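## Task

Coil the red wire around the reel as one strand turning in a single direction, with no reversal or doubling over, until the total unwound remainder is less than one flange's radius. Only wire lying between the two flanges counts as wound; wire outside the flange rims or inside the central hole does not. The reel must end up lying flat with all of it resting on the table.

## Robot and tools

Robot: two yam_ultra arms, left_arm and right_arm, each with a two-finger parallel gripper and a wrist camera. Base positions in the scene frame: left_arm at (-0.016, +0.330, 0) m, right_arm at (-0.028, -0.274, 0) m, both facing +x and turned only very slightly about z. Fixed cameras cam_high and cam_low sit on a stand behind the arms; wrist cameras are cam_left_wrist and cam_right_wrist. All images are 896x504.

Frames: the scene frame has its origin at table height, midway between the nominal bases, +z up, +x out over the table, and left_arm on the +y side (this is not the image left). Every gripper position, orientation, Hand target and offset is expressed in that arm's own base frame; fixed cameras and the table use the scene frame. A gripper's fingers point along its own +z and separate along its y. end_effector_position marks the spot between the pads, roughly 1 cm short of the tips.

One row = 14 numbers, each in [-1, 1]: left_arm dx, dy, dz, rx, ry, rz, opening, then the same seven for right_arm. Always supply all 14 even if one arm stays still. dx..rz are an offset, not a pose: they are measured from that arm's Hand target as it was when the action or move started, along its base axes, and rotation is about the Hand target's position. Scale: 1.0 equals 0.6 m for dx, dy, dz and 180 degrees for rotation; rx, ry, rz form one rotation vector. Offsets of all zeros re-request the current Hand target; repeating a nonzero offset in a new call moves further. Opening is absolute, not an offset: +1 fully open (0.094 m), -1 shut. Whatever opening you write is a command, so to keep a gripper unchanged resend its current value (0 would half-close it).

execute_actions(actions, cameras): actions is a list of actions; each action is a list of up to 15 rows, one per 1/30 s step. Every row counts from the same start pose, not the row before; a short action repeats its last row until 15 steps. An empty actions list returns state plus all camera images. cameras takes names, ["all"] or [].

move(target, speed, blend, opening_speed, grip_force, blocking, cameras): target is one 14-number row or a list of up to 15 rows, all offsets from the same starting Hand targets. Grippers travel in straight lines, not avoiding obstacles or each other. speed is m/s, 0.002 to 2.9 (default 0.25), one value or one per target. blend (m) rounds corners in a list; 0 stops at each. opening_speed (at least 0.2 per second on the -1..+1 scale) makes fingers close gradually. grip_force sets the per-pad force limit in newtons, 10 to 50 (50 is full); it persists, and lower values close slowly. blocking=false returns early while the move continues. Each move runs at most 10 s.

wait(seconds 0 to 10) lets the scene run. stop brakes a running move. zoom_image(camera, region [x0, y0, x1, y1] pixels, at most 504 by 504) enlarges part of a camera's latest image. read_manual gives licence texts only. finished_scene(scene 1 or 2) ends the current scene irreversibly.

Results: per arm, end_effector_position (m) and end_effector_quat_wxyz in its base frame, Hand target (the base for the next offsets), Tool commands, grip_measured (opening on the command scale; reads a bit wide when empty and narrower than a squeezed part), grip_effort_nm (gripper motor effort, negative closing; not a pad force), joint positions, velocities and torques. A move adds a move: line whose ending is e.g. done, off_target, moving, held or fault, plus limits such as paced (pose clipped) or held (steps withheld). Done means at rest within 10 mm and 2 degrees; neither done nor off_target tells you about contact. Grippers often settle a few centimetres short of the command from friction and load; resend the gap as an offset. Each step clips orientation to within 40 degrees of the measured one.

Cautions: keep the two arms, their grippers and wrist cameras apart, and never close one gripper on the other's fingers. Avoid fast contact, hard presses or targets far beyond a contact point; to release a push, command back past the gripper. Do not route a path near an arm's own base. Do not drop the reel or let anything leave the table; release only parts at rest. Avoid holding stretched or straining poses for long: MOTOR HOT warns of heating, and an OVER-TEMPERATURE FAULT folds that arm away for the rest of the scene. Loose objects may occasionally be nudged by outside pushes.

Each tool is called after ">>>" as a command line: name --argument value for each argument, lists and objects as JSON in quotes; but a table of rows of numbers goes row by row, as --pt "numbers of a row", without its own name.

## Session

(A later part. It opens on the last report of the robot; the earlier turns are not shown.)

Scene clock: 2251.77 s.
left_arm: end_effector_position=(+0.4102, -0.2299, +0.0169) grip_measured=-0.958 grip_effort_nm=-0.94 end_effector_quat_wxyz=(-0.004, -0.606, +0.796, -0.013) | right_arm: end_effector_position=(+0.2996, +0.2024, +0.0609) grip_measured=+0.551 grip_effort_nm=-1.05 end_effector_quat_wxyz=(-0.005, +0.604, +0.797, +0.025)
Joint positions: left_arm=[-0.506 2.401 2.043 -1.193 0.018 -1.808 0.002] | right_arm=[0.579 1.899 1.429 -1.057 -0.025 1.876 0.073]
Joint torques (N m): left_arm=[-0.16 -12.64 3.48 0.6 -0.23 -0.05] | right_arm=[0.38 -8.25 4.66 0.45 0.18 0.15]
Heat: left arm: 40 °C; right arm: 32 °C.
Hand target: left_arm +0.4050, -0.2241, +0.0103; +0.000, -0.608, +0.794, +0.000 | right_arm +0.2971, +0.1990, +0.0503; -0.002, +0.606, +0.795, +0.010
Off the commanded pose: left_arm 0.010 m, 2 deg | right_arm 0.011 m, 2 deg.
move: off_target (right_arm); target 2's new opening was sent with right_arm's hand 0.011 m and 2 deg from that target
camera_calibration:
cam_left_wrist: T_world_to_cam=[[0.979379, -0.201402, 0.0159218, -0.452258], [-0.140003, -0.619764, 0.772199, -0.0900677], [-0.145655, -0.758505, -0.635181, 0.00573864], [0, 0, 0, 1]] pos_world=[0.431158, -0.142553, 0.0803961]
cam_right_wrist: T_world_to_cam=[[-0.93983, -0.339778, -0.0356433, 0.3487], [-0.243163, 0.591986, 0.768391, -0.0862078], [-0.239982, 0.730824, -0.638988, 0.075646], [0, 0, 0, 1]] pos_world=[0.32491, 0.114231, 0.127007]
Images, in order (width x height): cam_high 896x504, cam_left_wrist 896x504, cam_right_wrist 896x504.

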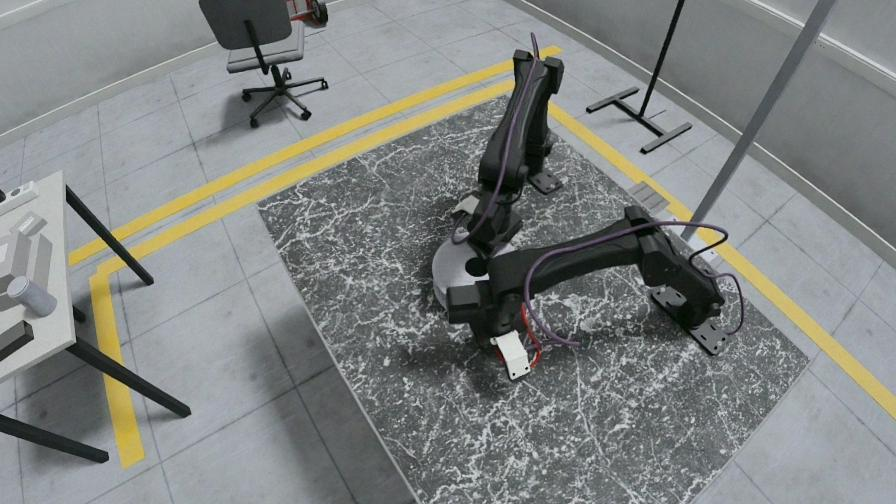

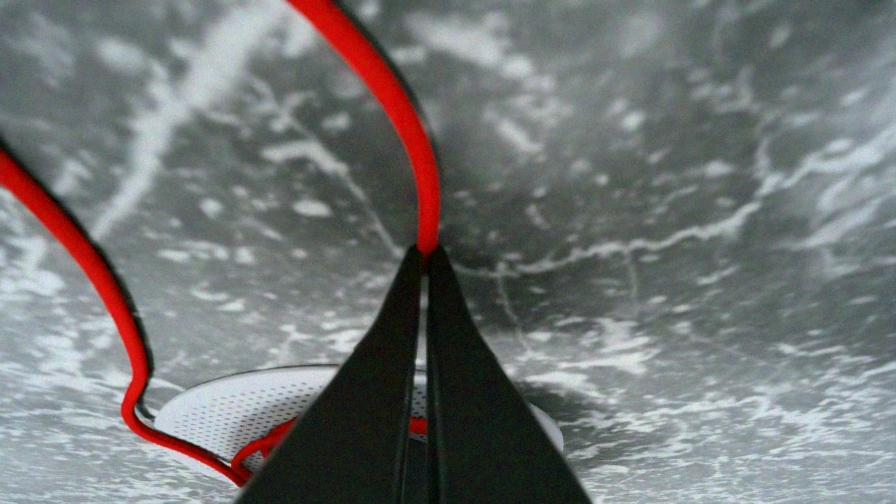

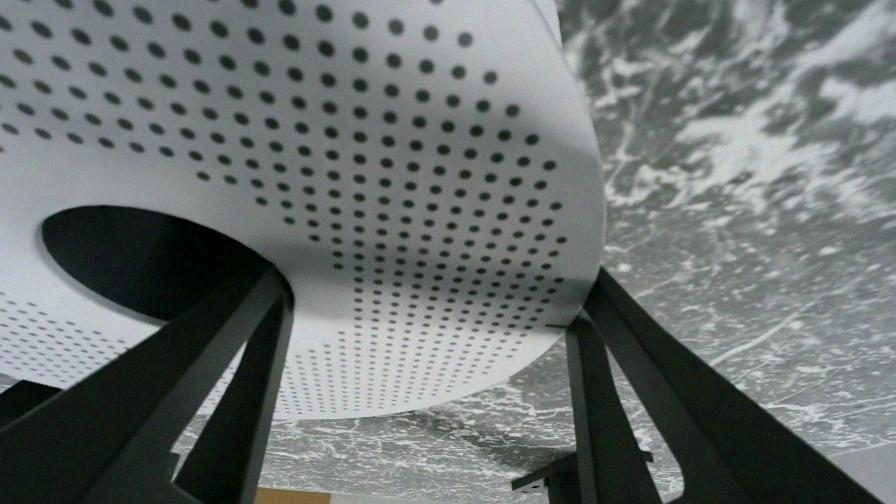

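>>> move --pt "0 0 0 0 0 0 -0.6 0 0 0 0 0 0 0.5" --pt "0.006 0.025 -0.002 0 0 0 -0.6 0 0 0 0 0 0 0.5" --pt "0.006 0.025 -0.002 0 0 0 -1.0 0 0 0 0 0 0 0.5" --speed '[0.1,0.1,0.1]' --opening_speed 0.8 --cameras '["cam_left_wrist"]'

Scene clock: 2258.90 s.
left_arm: end_effector_position=(+0.4146, -0.2207, +0.0170) grip_measured=-0.938 grip_effort_nm=-0.97 end_effector_quat_wxyz=(-0.001, -0.606, +0.795, -0.018) | right_arm: end_effector_position=(+0.2996, +0.2024, +0.0609) grip_measured=+0.551 grip_effort_nm=-1.05 end_effector_quat_wxyz=(-0.005, +0.604, +0.797, +0.025)
Joint positions: left_arm=[-0.485 2.382 2.011 -1.166 0.017 -1.787 0.003] | right_arm=[0.579 1.899 1.429 -1.057 -0.025 1.876 0.073]
Joint torques (N m): left_arm=[0.72 -12.48 3.28 0.53 -0.22 0.07] | right_arm=[0.23 -8.38 4.68 0.47 0.14 0.12]
Heat: left arm: 41 °C; right arm: 31 °C.
Hand target: left_arm +0.4086, -0.2091, +0.0091; +0.000, -0.608, +0.794, +0.000 | right_arm +0.2971, +0.1990, +0.0503; -0.002, +0.606, +0.795, +0.010
Off the commanded pose: left_arm 0.015 m, 2 deg | right_arm 0.011 m, 2 deg.
move: off_target (left_arm, right_arm); target 3's new opening was sent with left_arm's hand 0.016 m and 2 deg from that target
camera_calibration:
cam_left_wrist: T_world_to_cam=[[0.979196, -0.200832, 0.0290062, -0.454693], [-0.149334, -0.616447, 0.773106, -0.0791831], [-0.137384, -0.761354, -0.633613, 0.00928118], [0, 0, 0, 1]] pos_world=[0.434684, -0.133063, 0.0802865]
Images, in order (width x height): cam_left_wrist 896x504.

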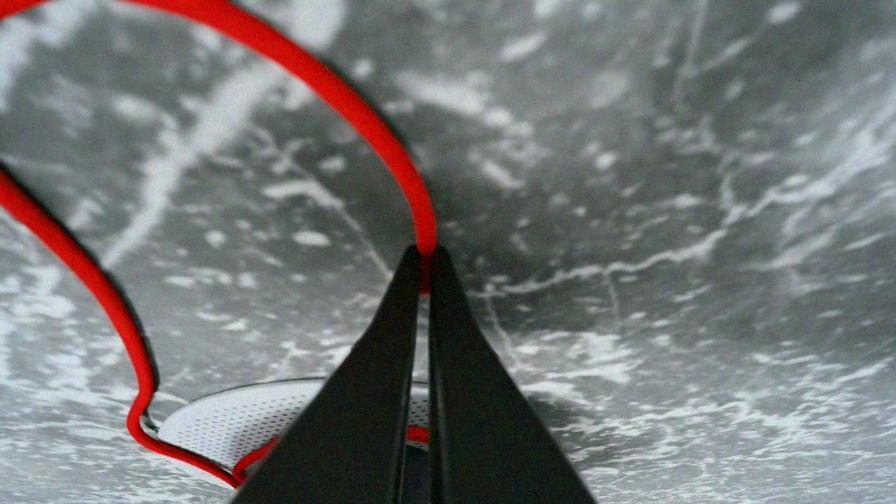

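>>> move --pt "0 0 0 0 0 0 -0.3 0 0 0 0 0 0 0.5" --pt "0 0 0.1017 0 0 0 -0.3 0 0 0 0 0 0 0.5" --pt "-0.0493 0.1135 0.1017 0 0 -0.4167 -0.3 0 0 0 0 0 0 0.5" --speed '[0.1,0.2,0.25]' --blend '[0,0.01,0]' --opening_speed 0.8 --cameras '["cam_left_wrist", "cam_high"]'

Scene clock: 2299.27 s.
left_arm: end_effector_position=(+0.3781, -0.1462, +0.0610) grip_measured=-0.302 grip_effort_nm=0.15 end_effector_quat_wxyz=(-0.015, +0.001, +1.000, +0.000) | right_arm: end_effector_position=(+0.2996, +0.2024, +0.0609) grip_measured=+0.551 grip_effort_nm=-1.05 end_effector_quat_wxyz=(-0.005, +0.604, +0.797, +0.025)
Joint positions: left_arm=[-0.366 2.14 1.782 -1.242 0.011 -0.364 0.033] | right_arm=[0.579 1.899 1.429 -1.057 -0.025 1.876 0.073]
Joint torques (N m): left_arm=[0.53 -13.3 4.42 0.51 -0.18 0.12] | right_arm=[0.13 -8.31 4.63 0.47 0.16 0.13]
Heat: left arm: 48 °C; right arm: 30 °C.
Hand target: left_arm +0.3791, -0.1410, +0.0701; +0.000, +0.001, +1.000, +0.001 | right_arm +0.2971, +0.1990, +0.0503; -0.002, +0.606, +0.795, +0.010
Off the commanded pose: left_arm 0.011 m, 2 deg | right_arm 0.011 m, 2 deg.
move: off_target (left_arm, right_arm)
camera_calibration:
cam_left_wrist: T_world_to_cam=[[0.0642842, -0.997932, 0.000236595, -0.174074], [-0.628262, -0.0402868, 0.776958, 0.192321], [-0.775342, -0.0500948, -0.629552, 0.433829], [0, 0, 0, 1]] pos_world=[0.468384, -0.144233, 0.123734]
Images, in order (width x height): cam_high 896x504, cam_left_wrist 896x504.

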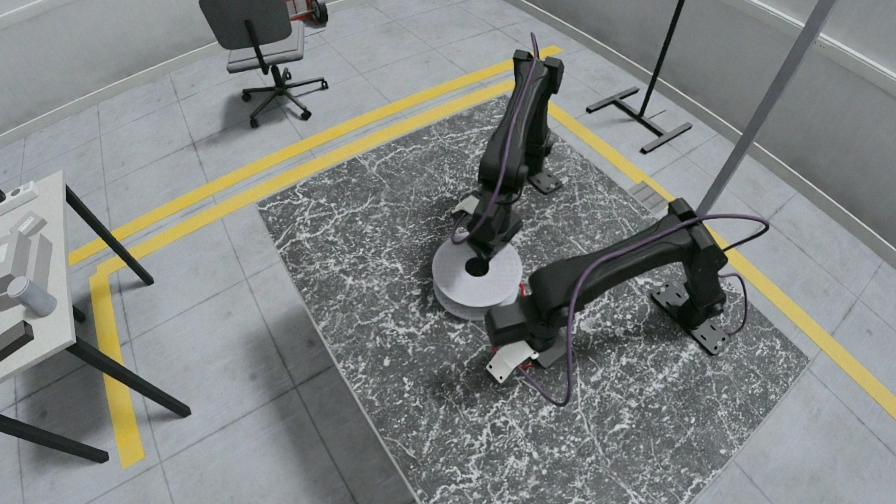

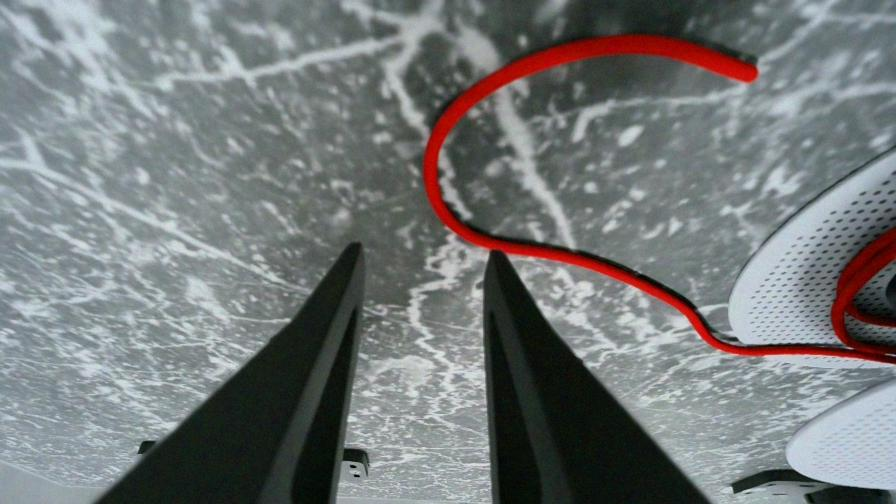

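>>> move --pt "0 0 -0.0993 0 0 0 -0.3 0 0 0 0 0 0 0.5" --pt "0 0 -0.0993 0 0 0 -1.0 0 0 0 0 0 0 0.5" --pt "-0.01 0.055 -0.09 0 0 0.15 -1.0 0 0 0 0 0 0 0.5" --pt "-0.04 0.095 -0.09 0 0 0.2833 -1.0 0 0 0 0 0 0 0.5" --pt "-0.0817 0.1267 -0.0967 0 0 0.4167 -1.0 0 0 0 0 0 0 0.5" --speed '[0.15,0.1,0.15,0.15,0.15]' --blend '[0,0,0.01,0.01,0]' --opening_speed 0.8 --cameras '["cam_left_wrist", "cam_high", "cam_right_wrist"]'

>>> zoom_image --camera "cam_high" --region '[420, 220, 640, 420]'

Scene clock: 2333.23 s.
left_arm: end_effector_position=(+0.3379, -0.0726, +0.0136) grip_measured=-0.989 grip_effort_nm=-0.59 end_effector_quat_wxyz=(-0.001, -0.600, +0.800, -0.011) | right_arm: end_effector_position=(+0.2996, +0.2024, +0.0609) grip_measured=+0.551 grip_effort_nm=-1.04 end_effector_quat_wxyz=(-0.005, +0.604, +0.797, +0.025)
Joint positions: left_arm=[-0.206 1.925 1.268 -0.899 0.016 -1.494 0.001] | right_arm=[0.579 1.899 1.429 -1.057 -0.025 1.876 0.073]
Joint torques (N m): left_arm=[0.65 -9.7 3.47 0.48 -0.2 -0.1] | right_arm=[0.38 -8.34 4.78 0.44 0.15 0.12]
Heat: left arm: 46 °C; right arm: 30 °C.
Hand target: left_arm +0.3300, -0.0651, +0.0121; +0.000, -0.608, +0.794, +0.000 | right_arm +0.2971, +0.1990, +0.0503; -0.002, +0.606, +0.795, +0.010
Off the commanded pose: left_arm 0.011 m, 2 deg | right_arm 0.011 m, 2 deg.
move: off_target (left_arm, right_arm); target 2's new opening was sent with left_arm's hand 0.012 m and 1 deg from that target
camera_calibration:
cam_left_wrist: T_world_to_cam=[[0.976441, -0.215158, 0.0164401, -0.349621], [-0.150355, -0.62374, 0.767034, 0.00317041], [-0.154779, -0.751435, -0.641395, 0.116087], [0, 0, 0, 1]] pos_world=[0.359828, 0.0139854, 0.0777735]
cam_right_wrist: T_world_to_cam=[[-0.93983, -0.339778, -0.0356433, 0.3487], [-0.243163, 0.591986, 0.768391, -0.0862078], [-0.239982, 0.730824, -0.638988, 0.075646], [0, 0, 0, 1]] pos_world=[0.32491, 0.114231, 0.127007]
Images, in order (width x height): cam_high 896x504, cam_left_wrist 896x504, cam_right_wrist 896x504.

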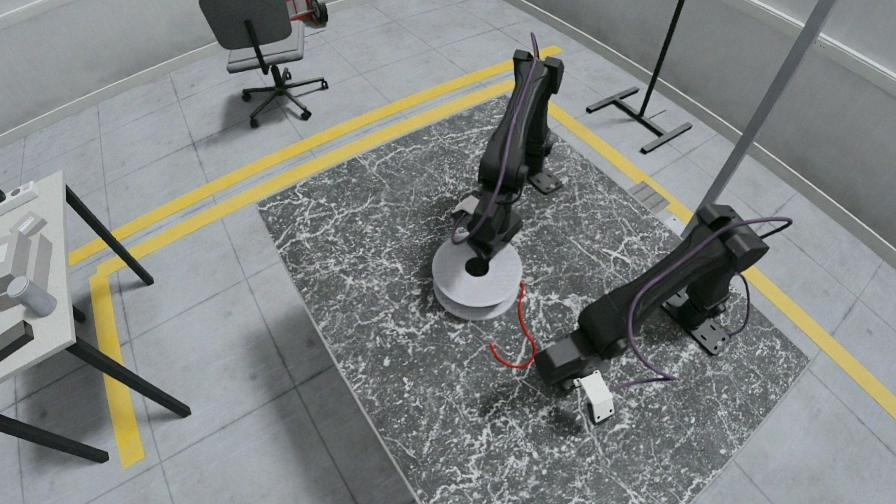

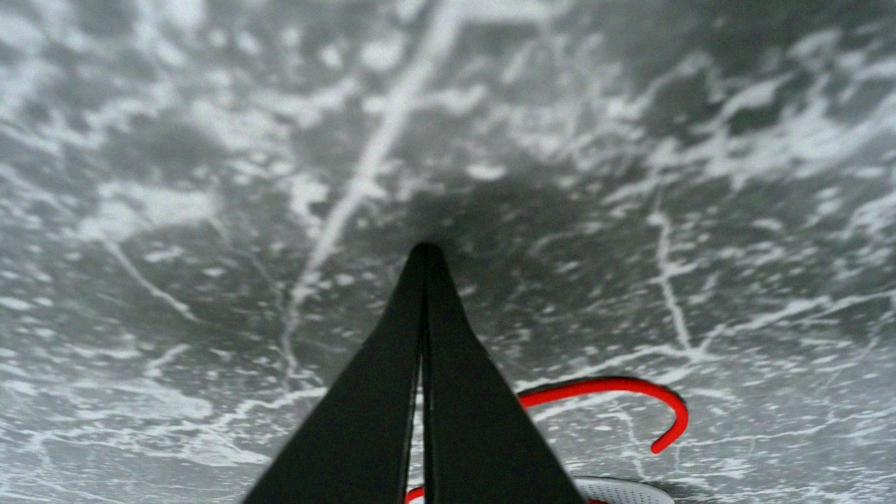

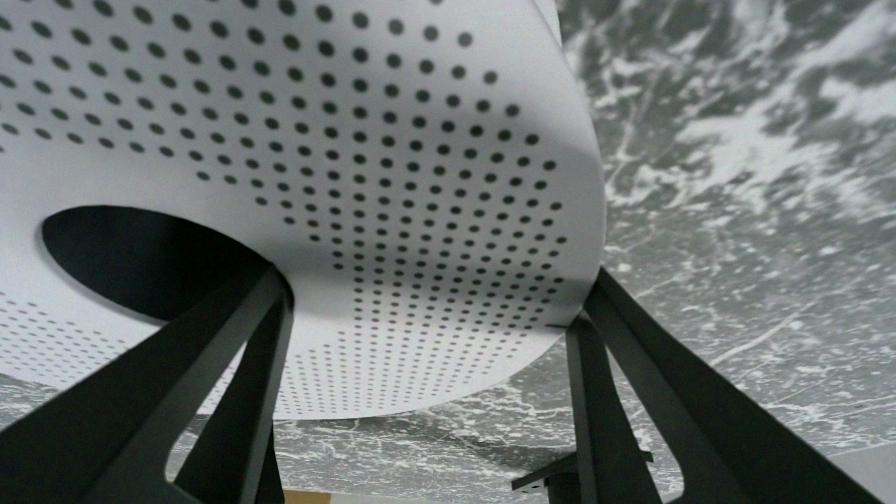

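Scaled by 2.291 from the camera's 896x504 image, which has a finer 1280x720 frame.

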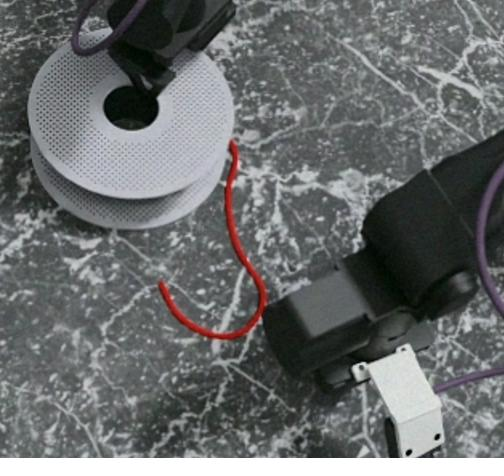

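>>> move --pt "0 0 0.09 0 0 0 -0.3 0 0 0 0 0 0 0.5" --pt "0.0817 -0.1267 0.0967 0 0 -0.4167 -0.3 0 0 0 0 0 0 0.5" --speed '[0.2,0.25]' --blend '[0.01,0]' --opening_speed 0.8 --cameras '["cam_left_wrist"]'

Scene clock: 2348.63 s.
left_arm: end_effector_position=(+0.3735, -0.1390, +0.0699) grip_measured=-0.302 grip_effort_nm=0.15 end_effector_quat_wxyz=(-0.003, -0.006, +1.000, -0.006) | right_arm: end_effector_position=(+0.2996, +0.2024, +0.0609) grip_measured=+0.551 grip_effort_nm=-1.04 end_effector_quat_wxyz=(-0.005, +0.604, +0.797, +0.025)
Joint positions: left_arm=[-0.353 2.079 1.724 -1.218 0.014 -0.364 0.033] | right_arm=[0.579 1.899 1.429 -1.057 -0.025 1.876 0.073]
Joint torques (N m): left_arm=[-0.59 -8.68 9.28 0.32 -0.2 0.12] | right_arm=[0.23 -8.4 4.68 0.44 0.17 0.16]
Heat: left arm: 42 °C; right arm: 30 °C.
Hand target: left_arm +0.3791, -0.1411, +0.0702; +0.000, +0.001, +1.000, +0.000 | right_arm +0.2971, +0.1990, +0.0503; -0.002, +0.606, +0.795, +0.010
Off the commanded pose: left_arm 0.006 m, 1 deg | right_arm 0.011 m, 2 deg.
move: off_target (right_arm)
camera_calibration:
cam_left_wrist: T_world_to_cam=[[0.077832, -0.996867, 0.014101, -0.17255], [-0.646751, -0.0397221, 0.761666, 0.190862], [-0.75872, -0.0684018, -0.647816, 0.428815], [0, 0, 0, 1]] pos_world=[0.46222, -0.135096, 0.134853]
Images, in order (width x height): cam_left_wrist 896x504.

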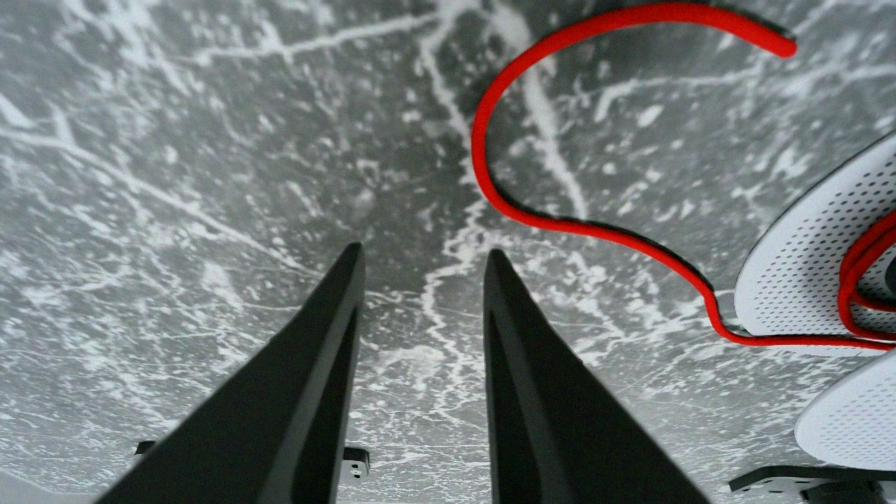

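>>> move --pt "0 -0.0332 -0.02 0 0 0 -0.2 0 0 0 0 0 0 0.5" --pt "0 -0.0332 -0.1137 0 0 0 -0.2 0 0 0 0 0 0 0.5" --pt "0 -0.0332 -0.1137 0 0 0 -1 0 0 0 0 0 0 0.5" --speed '[0.1,0.1,0.1]' --blend '[0.005,0,0]' --opening_speed 0.8 --cameras '["cam_left_wrist"]'

Scene clock: 2358.97 s.
left_arm: end_effector_position=(+0.3831, -0.1644, +0.0155) grip_measured=-0.936 grip_effort_nm=-0.97 end_effector_quat_wxyz=(+0.011, +0.005, +1.000, -0.010) | right_arm: end_effector_position=(+0.2996, +0.2024, +0.0609) grip_measured=+0.551 grip_effort_nm=-1.05 end_effector_quat_wxyz=(-0.005, +0.604, +0.797, +0.025)
Joint positions: left_arm=[-0.404 2.167 1.641 -1.018 0.009 -0.393 0.003] | right_arm=[0.579 1.899 1.429 -1.057 -0.025 1.876 0.073]
Joint torques (N m): left_arm=[-0.14 -9.18 4.46 0.7 -0.16 -0.06] | right_arm=[0.08 -8.38 4.6 0.44 0.13 0.14]
Heat: left arm: 42 °C; right arm: 30 °C.
Hand target: left_arm +0.3790, -0.1608, +0.0019; +0.000, +0.001, +1.000, +0.001 | right_arm +0.2971, +0.1990, +0.0503; -0.002, +0.606, +0.795, +0.010
Off the commanded pose: left_arm 0.014 m, 2 deg | right_arm 0.011 m, 2 deg.
move: off_target (left_arm, right_arm); target 3's new opening was sent with left_arm's hand 0.014 m and 1 deg from that target
camera_calibration:
cam_left_wrist: T_world_to_cam=[[0.0556863, -0.998199, 0.0222894, -0.189678], [-0.668042, -0.0206584, 0.743837, 0.248989], [-0.742037, -0.0563118, -0.66799, 0.394994], [0, 0, 0, 1]] pos_world=[0.469998, -0.16195, 0.0828723]
Images, in order (width x height): cam_left_wrist 896x504.

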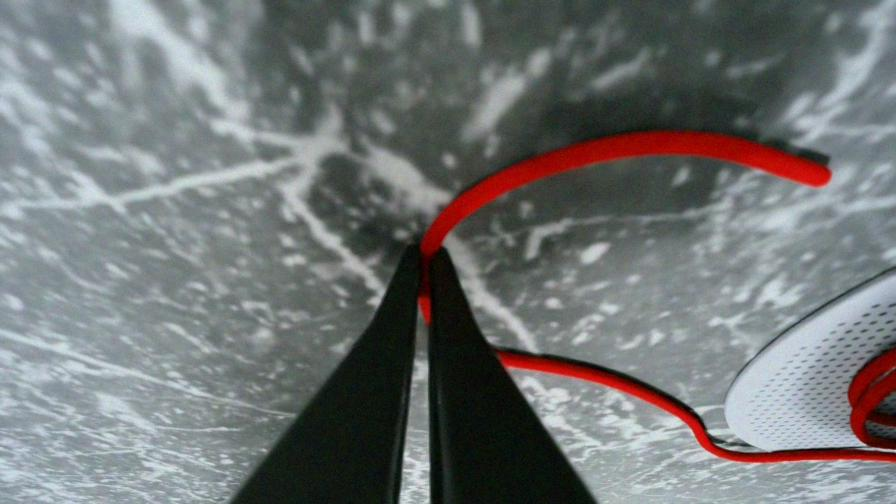

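>>> move --pt "-0.0083 0.05 0.0143 0 0 0.15 -1 0 0 0 0 0 0 0.5" --pt "-0.0333 0.1 0.0143 0 0 0.2833 -1 0 0 0 0 0 0 0.5" --pt "-0.0733 0.1433 0.0143 0 0 0.4167 -1 0 0 0 0 0 0 0.5" --speed 0.15 --blend '[0.01,0.01,0]' --cameras '["cam_left_wrist", "cam_high"]'

>>> zoom_image --camera "cam_high" --region '[420, 220, 640, 420]'

Scene clock: 2369.77 s.
left_arm: end_effector_position=(+0.3451, -0.0830, +0.0138) grip_measured=-0.937 grip_effort_nm=-1.01 end_effector_quat_wxyz=(+0.003, -0.599, +0.800, -0.014) | right_arm: end_effector_position=(+0.2996, +0.2024, +0.0609) grip_measured=+0.551 grip_effort_nm=-1.04 end_effector_quat_wxyz=(-0.005, +0.604, +0.797, +0.025)
Joint positions: left_arm=[-0.233 1.948 1.301 -0.898 0.012 -1.519 0.003] | right_arm=[0.579 1.899 1.429 -1.057 -0.025 1.876 0.073]
Joint torques (N m): left_arm=[0.75 -9.68 3.3 0.44 -0.16 -0.08] | right_arm=[0.28 -8.47 4.57 0.46 0.18 0.11]
Heat: left arm: 41 °C; right arm: 30 °C.
Hand target: left_arm +0.3351, -0.0749, +0.0105; +0.000, -0.608, +0.794, +0.000 | right_arm +0.2971, +0.1990, +0.0503; -0.002, +0.606, +0.795, +0.010
Off the commanded pose: left_arm 0.013 m, 2 deg | right_arm 0.011 m, 2 deg.
move: off_target (left_arm, right_arm)
camera_calibration:
cam_left_wrist: T_world_to_cam=[[0.975874, -0.216642, 0.0271269, -0.359071], [-0.159776, -0.623932, 0.764971, 0.000880574], [-0.148799, -0.750849, -0.643494, 0.107518], [0, 0, 0, 1]] pos_world=[0.366547, 0.00348904, 0.0782537]
Images, in order (width x height): cam_high 896x504, cam_left_wrist 896x504.

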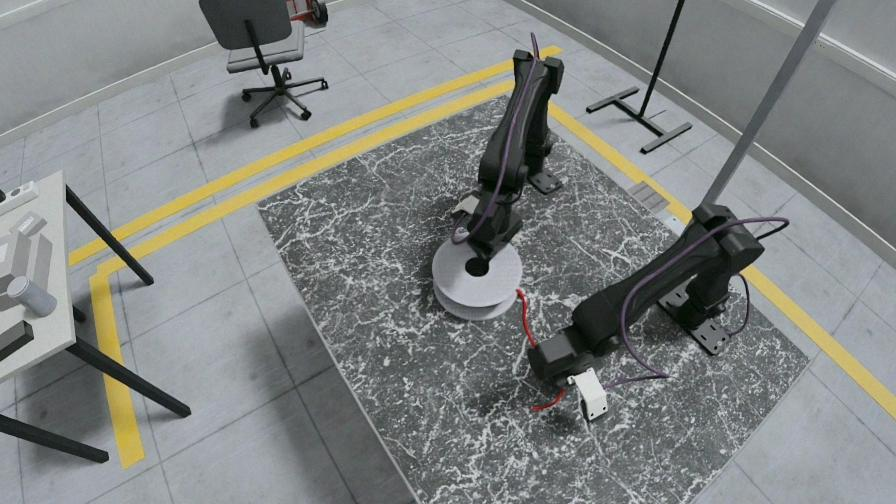

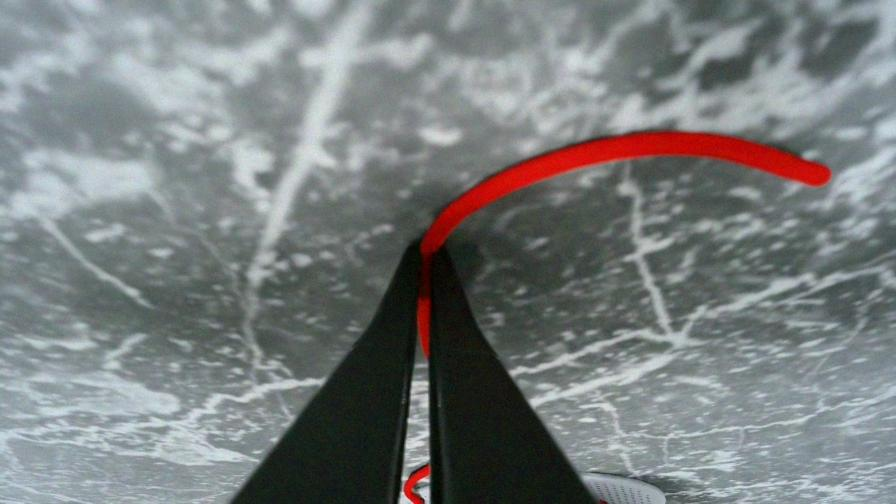

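Scaled by 2.291 from the camera's 896x504 image, which has a finer 1280x720 frame.

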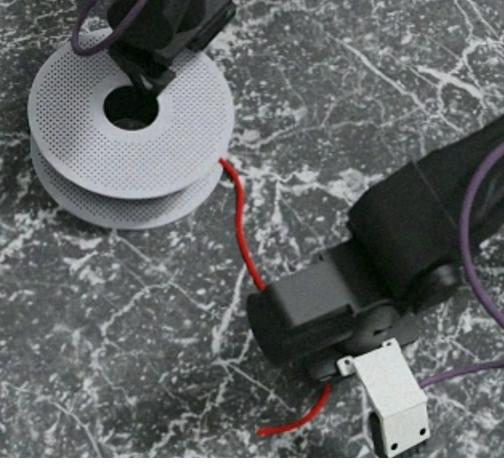

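>>> move --pt "-0.0011 -0.0207 0 0 0 0 -1 0.0145 -0.0230 0 0 0 0.0778 0.5" --pt "-0.0022 -0.0413 0 0 0 0 -1 0.0305 -0.0417 0 0 0 0.1556 0.5" --pt "-0.0033 -0.0620 0 0 0 0 -1 0.0510 -0.0557 0 0 0 0.2333 0.5" --pt "-0.0044 -0.0827 0 0 0 0 -1 0.0745 -0.0640 0 0 0 0.3111 0.5" --pt "-0.0055 -0.1034 0 0 0 0 -1 0.0998 -0.0662 0 0 0 0.3889 0.5" --pt "-0.0066 -0.1240 0 0 0 0 -1 0.1253 -0.0618 0 0 0 0.4667 0.5" --pt "-0.0077 -0.1447 0 0 0 0 -1 0.1493 -0.0513 0 0 0 0.5444 0.5" --pt "-0.0088 -0.1654 0 0 0 0 -1 0.1705 -0.0350 0 0 0 0.6222 0.5" --pt "-0.0099 -0.1860 0 0 0 0 -1 0.1873 -0.0138 0 0 0 0.7 0.5" --pt "-0.0110 -0.2067 0 0 0 0 -1 0.1992 0.0112 0 0 0 0.7778 0.5" --speed 0.2 --blend 0.008 --cameras '["cam_right_wrist", "cam_left_wrist", "cam_high", "cam_low"]'

>>> zoom_image --camera "cam_high" --region '[420, 220, 640, 420]'

Scene clock: 2393.37 s.
left_arm: end_effector_position=(+0.3286, -0.1975, +0.0149) grip_measured=-0.937 grip_effort_nm=-1.01 end_effector_quat_wxyz=(+0.000, -0.607, +0.795, -0.013) | right_arm: end_effector_position=(+0.4163, +0.1991, +0.0612) grip_measured=+0.550 grip_effort_nm=-1.05 end_effector_quat_wxyz=(-0.002, -0.529, +0.849, -0.008)
Joint positions: left_arm=[-0.539 2.048 1.452 -0.952 0.01 -1.843 0.003] | right_arm=[0.451 2.376 2.177 -1.374 0.017 -0.663 0.073]
Joint torques (N m): left_arm=[-0.68 -7.72 8.25 0.3 -0.16 -0.07] | right_arm=[0.62 -10.81 7.65 0.21 -0.15 -0.23]
Heat: left arm: 38 °C; right arm: 30 °C.
Hand target: left_arm +0.3285, -0.1990, +0.0105; +0.000, -0.608, +0.794, +0.000 | right_arm +0.4166, +0.2057, +0.0503; -0.010, -0.540, +0.842, +0.002
Off the commanded pose: left_arm 0.005 m, 2 deg | right_arm 0.013 m, 2 deg.
move: off_target (right_arm)
camera_calibration:
cam_left_wrist: T_world_to_cam=[[0.979757, -0.199117, 0.0207029, -0.365438], [-0.143036, -0.623931, 0.768277, -0.079607], [-0.14006, -0.755686, -0.639782, 0.0158623], [0, 0, 0, 1]] pos_world=[0.348876, -0.110447, 0.0788743]
cam_right_wrist: T_world_to_cam=[[0.927249, -0.374267, 0.0115502, -0.315998], [-0.253507, -0.604766, 0.754978, 0.187222], [-0.275578, -0.70298, -0.655649, 0.407574], [0, 0, 0, 1]] pos_world=[0.452789, 0.281475, 0.129526]

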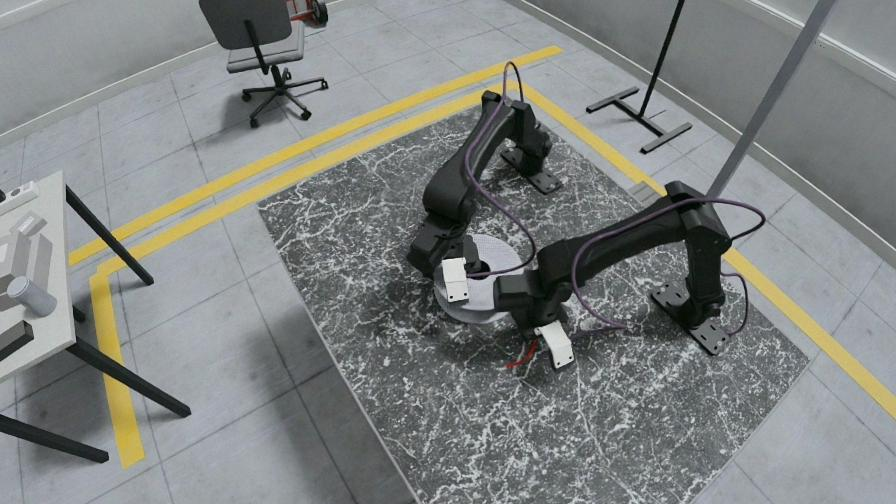

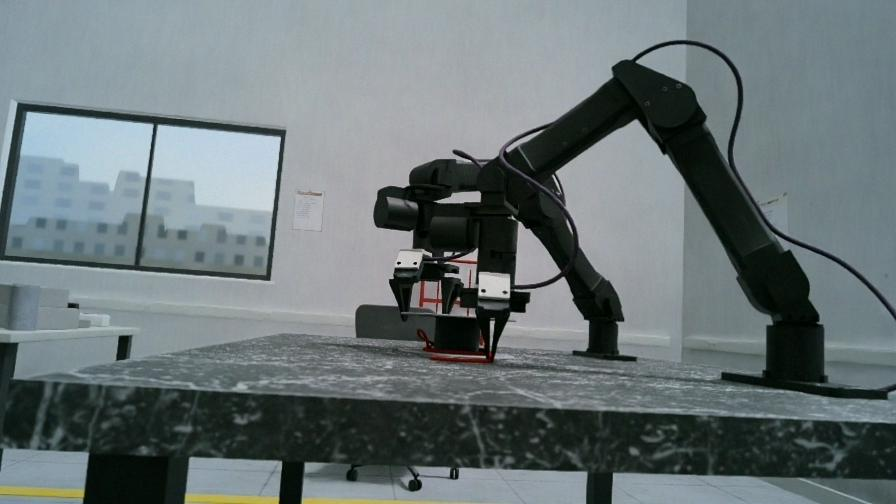

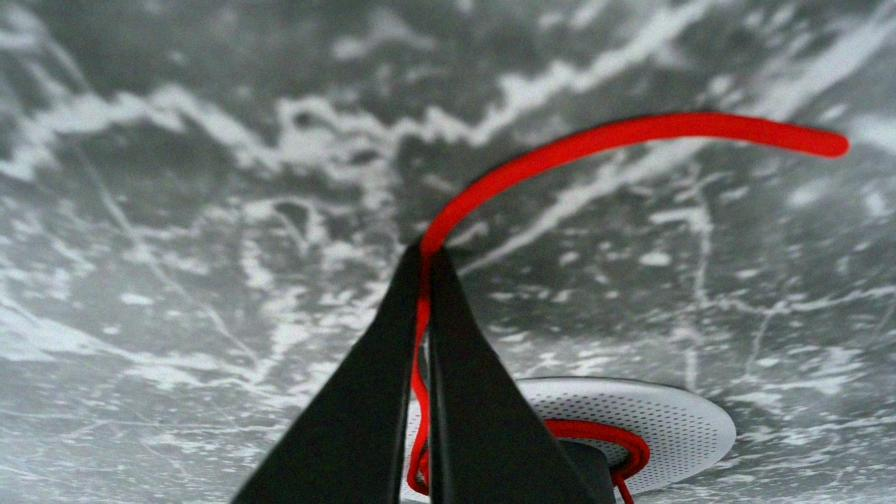

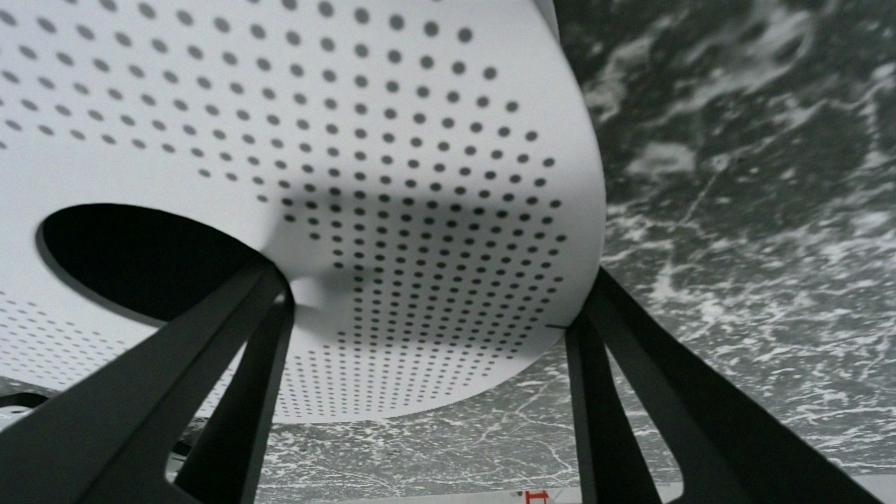

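Scaled by 2.291 from the camera's 896x504 image, which has a finer 1280x720 frame.

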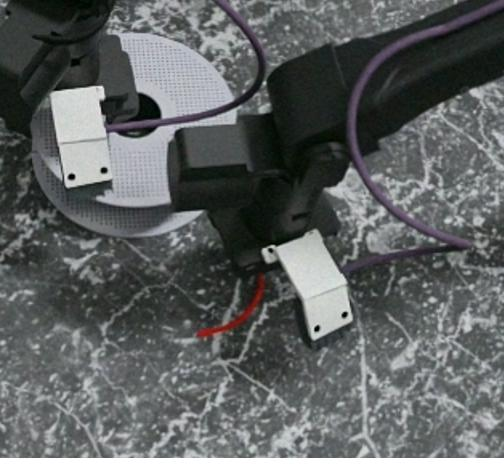

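>>> move --pt "0 0 0 0 0 0 -0.2 -0.0005 -0.011 0.004 0 0 0 0.92" --pt "0 0.01 0.1 0 0 0 -0.2 -0.0005 -0.011 0.10 0 0 0 0.92" --pt "0.03 0.03 0.1 0 0 -0.2 -0.2 -0.1943 0.0005 0.10 0 0 -0.7778 0.92" --pt "0.1267 0.0408 0.0992 0 0 -0.539 -0.2 -0.1943 0.0005 0.05 0 0 -0.7778 0.92" --speed '[0.1,0.2,0.35,0.25]' --blend '[0,0.01,0.01,0]' --opening_speed 0.8 --cameras '["cam_right_wrist", "cam_left_wrist", "cam_high"]'

Scene clock: 2417.57 s.
left_arm: end_effector_position=(+0.3975, -0.1770, +0.0713) grip_measured=-0.202 grip_effort_nm=0.15 end_effector_quat_wxyz=(-0.001, +0.192, +0.981, -0.005) | right_arm: end_effector_position=(+0.3011, +0.2078, +0.0767) grip_measured=+0.918 grip_effort_nm=0.11 end_effector_quat_wxyz=(-0.012, +0.604, +0.797, +0.005)
Joint positions: left_arm=[-0.417 2.238 1.981 -1.314 0.01 -0.031 0.037] | right_arm=[0.589 1.943 1.554 -1.18 -0.025 1.887 0.09]
Joint torques (N m): left_arm=[0.55 -9.66 9.33 0.35 -0.17 0.11] | right_arm=[0.35 -12.82 4.53 0.35 0.13 0.12]
Heat: left arm: 38 °C; right arm: 31 °C.
Hand target: left_arm +0.4045, -0.1745, +0.0700; +0.000, +0.191, +0.981, +0.000 | right_arm +0.3000, +0.2059, +0.0803; -0.002, +0.606, +0.795, +0.010
Off the commanded pose: left_arm 0.007 m, 1 deg | right_arm 0.004 m, 1 deg.
move: done
camera_calibration:
cam_left_wrist: T_world_to_cam=[[-0.31422, -0.949274, 0.0120594, -0.0479478], [-0.616134, 0.213579, 0.758131, 0.236702], [-0.722249, 0.23079, -0.651991, 0.484078], [0, 0, 0, 1]] pos_world=[0.480399, -0.20779, 0.136741]
cam_right_wrist: T_world_to_cam=[[-0.940753, -0.339048, 0.00547041, 0.349384], [-0.215394, 0.609957, 0.762599, -0.112897], [-0.261894, 0.716239, -0.646848, 0.0923682], [0, 0, 0, 1]] pos_world=[0.328557, 0.121162, 0.143932]
Images, in order (width x height): cam_high 896x504, cam_left_wrist 896x504, cam_right_wrist 896x504.

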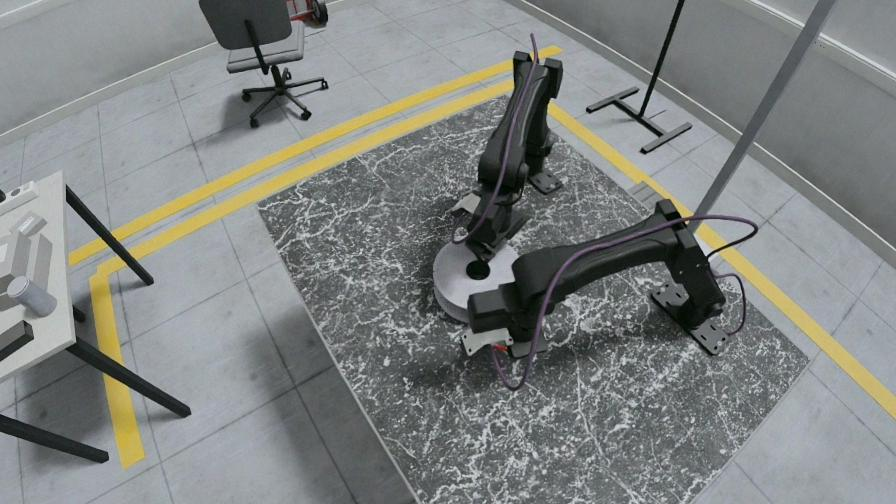

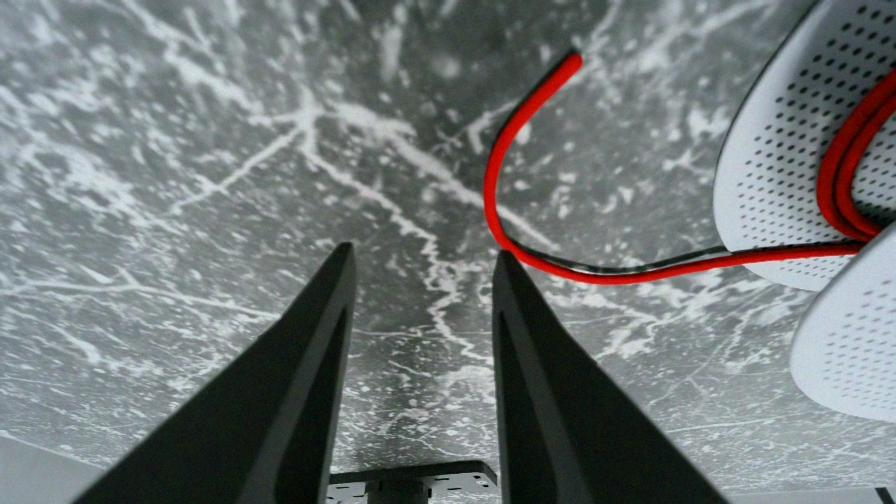

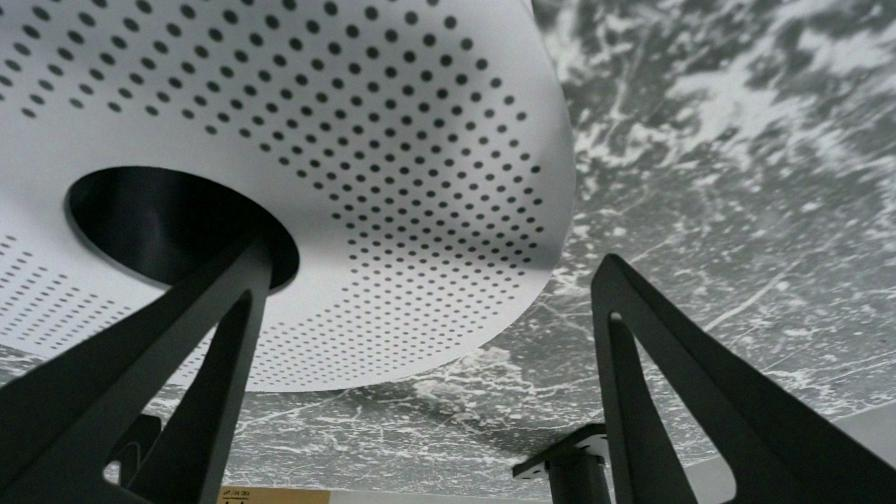

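>>> move --pt "-0.0042 -0.0792 -0.04 0 0 -0.1944 -0.2 0 0.003 -0.02 0 0 0 0.92" --pt "-0.0042 -0.0792 -0.1133 0 0 -0.1944 -0.2 0 0.003 -0.05 0 0 0 0.92" --pt "-0.0042 -0.0792 -0.1133 0 0 -0.1944 -1.0 0 0.003 -0.05 0 0 0 0.5" --speed '[0.15,0.1,0.1]' --blend '[0.005,0,0]' --opening_speed 0.7 --cameras '["cam_right_wrist", "cam_left_wrist"]'

Scene clock: 2446.90 s.
left_arm: end_effector_position=(+0.4053, -0.2222, +0.0172) grip_measured=-0.938 grip_effort_nm=-0.96 end_effector_quat_wxyz=(+0.012, +0.473, +0.881, -0.003) | right_arm: end_effector_position=(+0.3037, +0.2105, +0.0556) grip_measured=+0.565 grip_effort_nm=-1.04 end_effector_quat_wxyz=(-0.005, +0.605, +0.796, +0.019)
Joint positions: left_arm=[-0.502 2.359 1.971 -1.16 0.005 0.483 0.003] | right_arm=[0.593 1.943 1.469 -1.064 -0.022 1.893 0.074]
Joint torques (N m): left_arm=[-0.49 -10.4 4.77 0.74 -0.14 0.09] | right_arm=[0.54 -10.22 4.75 0.37 0.13 0.13]
Heat: left arm: 40 °C; right arm: 31 °C.
Hand target: left_arm +0.4020, -0.2220, +0.0021; +0.000, +0.478, +0.879, +0.000 | right_arm +0.3000, +0.2078, +0.0503; -0.002, +0.606, +0.795, +0.010
Off the commanded pose: left_arm 0.016 m, 2 deg | right_arm 0.007 m, 1 deg.
move: off_target (left_arm); target 3's new opening was sent with left_arm's hand 0.015 m and 1 deg from that target
camera_calibration:
cam_left_wrist: T_world_to_cam=[[-0.794776, -0.606897, -0.00263808, 0.183432], [-0.408568, 0.531825, 0.741778, 0.279105], [-0.44878, 0.590625, -0.67064, 0.434274], [0, 0, 0, 1]] pos_world=[0.454714, -0.293604, 0.0846916]
cam_right_wrist: T_world_to_cam=[[-0.941283, -0.336673, -0.0252675, 0.354249], [-0.235041, 0.599729, 0.764905, -0.0899498], [-0.242369, 0.725931, -0.643647, 0.0693803], [0, 0, 0, 1]] pos_world=[0.329122, 0.122846, 0.122411]
Images, in order (width x height): cam_left_wrist 896x504, cam_right_wrist 896x504.

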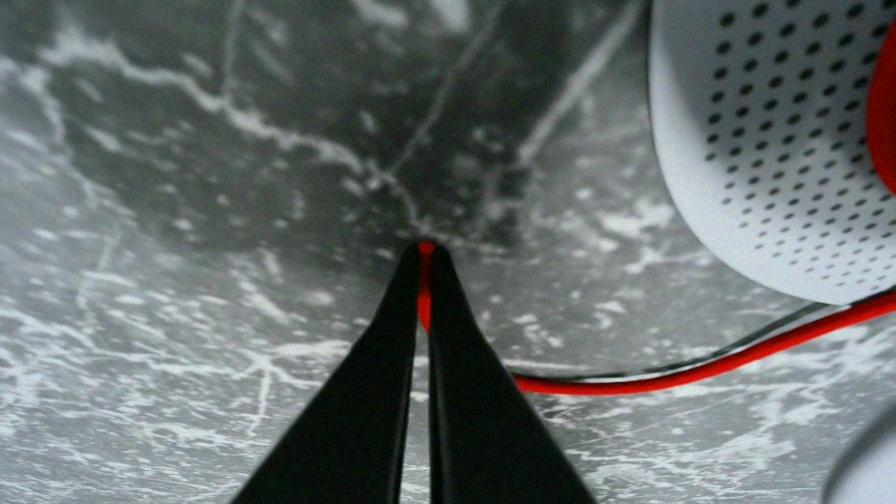

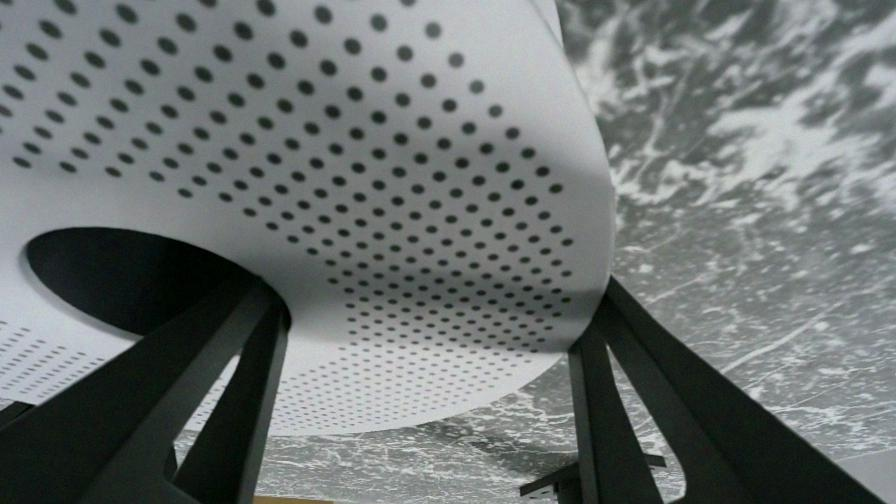

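>>> move --pt "-0.0067 0.1117 0.02 0 0 0.2056 -1 0 0 0 0 0 0 0.5" --pt "-0.07 0.1867 0.02 0 0 0.4833 -1 0 0 0 0 0 0 0.5" --pt "-0.155 0.2267 0.014 0 0 0.7056 -1 0 0 0 0 0 0 0.5" --speed 0.2 --blend '[0.01,0.01,0]' --cameras '["cam_left_wrist", "cam_high"]'

>>> zoom_image --camera "cam_high" --region '[420, 220, 640, 420]'

Scene clock: 2461.67 s.
left_arm: end_effector_position=(+0.3180, -0.0934, +0.0131) grip_measured=-0.939 grip_effort_nm=-1.00 end_effector_quat_wxyz=(+0.003, -0.565, +0.825, -0.011) | right_arm: end_effector_position=(+0.3037, +0.2105, +0.0556) grip_measured=+0.565 grip_effort_nm=-1.05 end_effector_quat_wxyz=(-0.005, +0.605, +0.796, +0.019)
Joint positions: left_arm=[-0.283 1.872 1.192 -0.871 0.009 -1.484 0.003] | right_arm=[0.593 1.943 1.469 -1.064 -0.022 1.893 0.074]
Joint torques (N m): left_arm=[0.68 -9.09 3.32 0.46 -0.15 -0.09] | right_arm=[0.42 -10.3 4.68 0.35 0.11 0.12]
Heat: left arm: 41 °C; right arm: 31 °C.
Hand target: left_arm +0.3090, -0.0860, +0.0104; +0.000, -0.573, +0.819, +0.000 | right_arm +0.3000, +0.2078, +0.0503; -0.002, +0.606, +0.795, +0.010
Off the commanded pose: left_arm 0.012 m, 2 deg | right_arm 0.007 m, 1 deg.
move: off_target (left_arm)
camera_calibration:
cam_left_wrist: T_world_to_cam=[[0.953816, -0.299543, 0.0225527, -0.335474], [-0.21009, -0.611545, 0.762807, 0.00778618], [-0.214701, -0.732316, -0.646233, 0.117949], [0, 0, 0, 1]] pos_world=[0.34694, -0.00935093, 0.0778493]
Images, in order (width x height): cam_high 896x504, cam_left_wrist 896x504.

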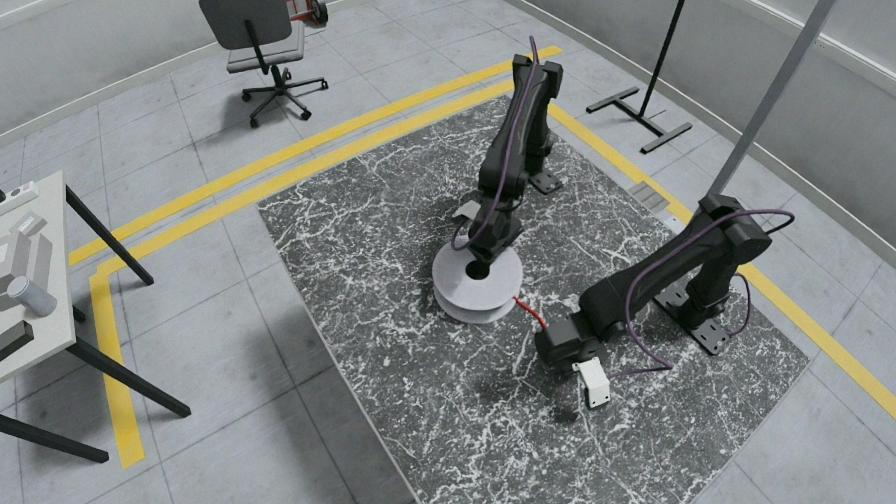

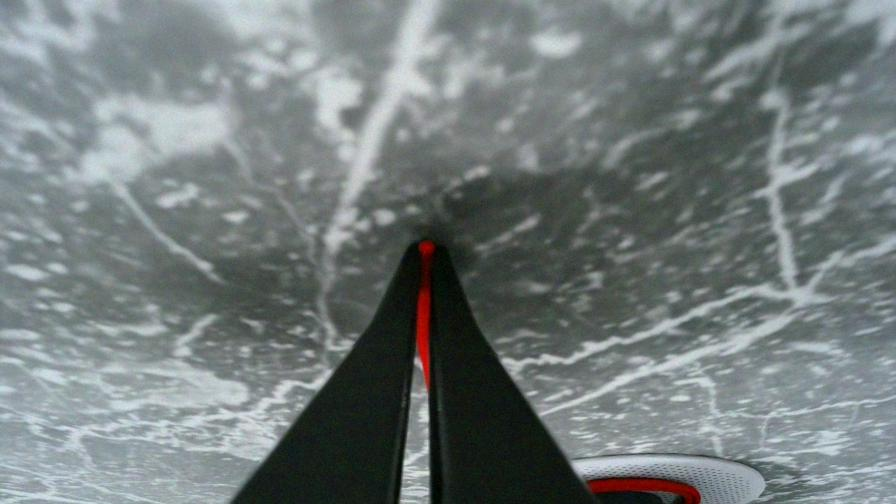

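Scaled by 2.291 from the camera's 896x504 image, which has a finer 1280x720 frame.

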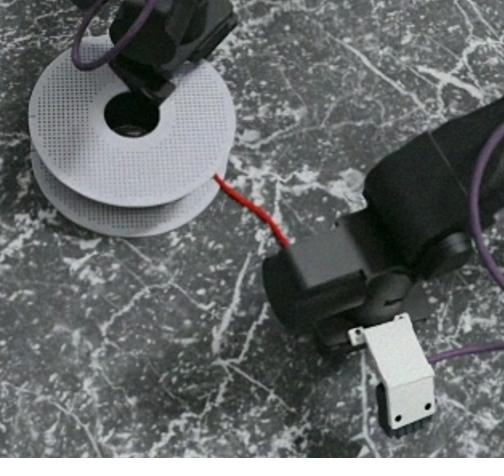

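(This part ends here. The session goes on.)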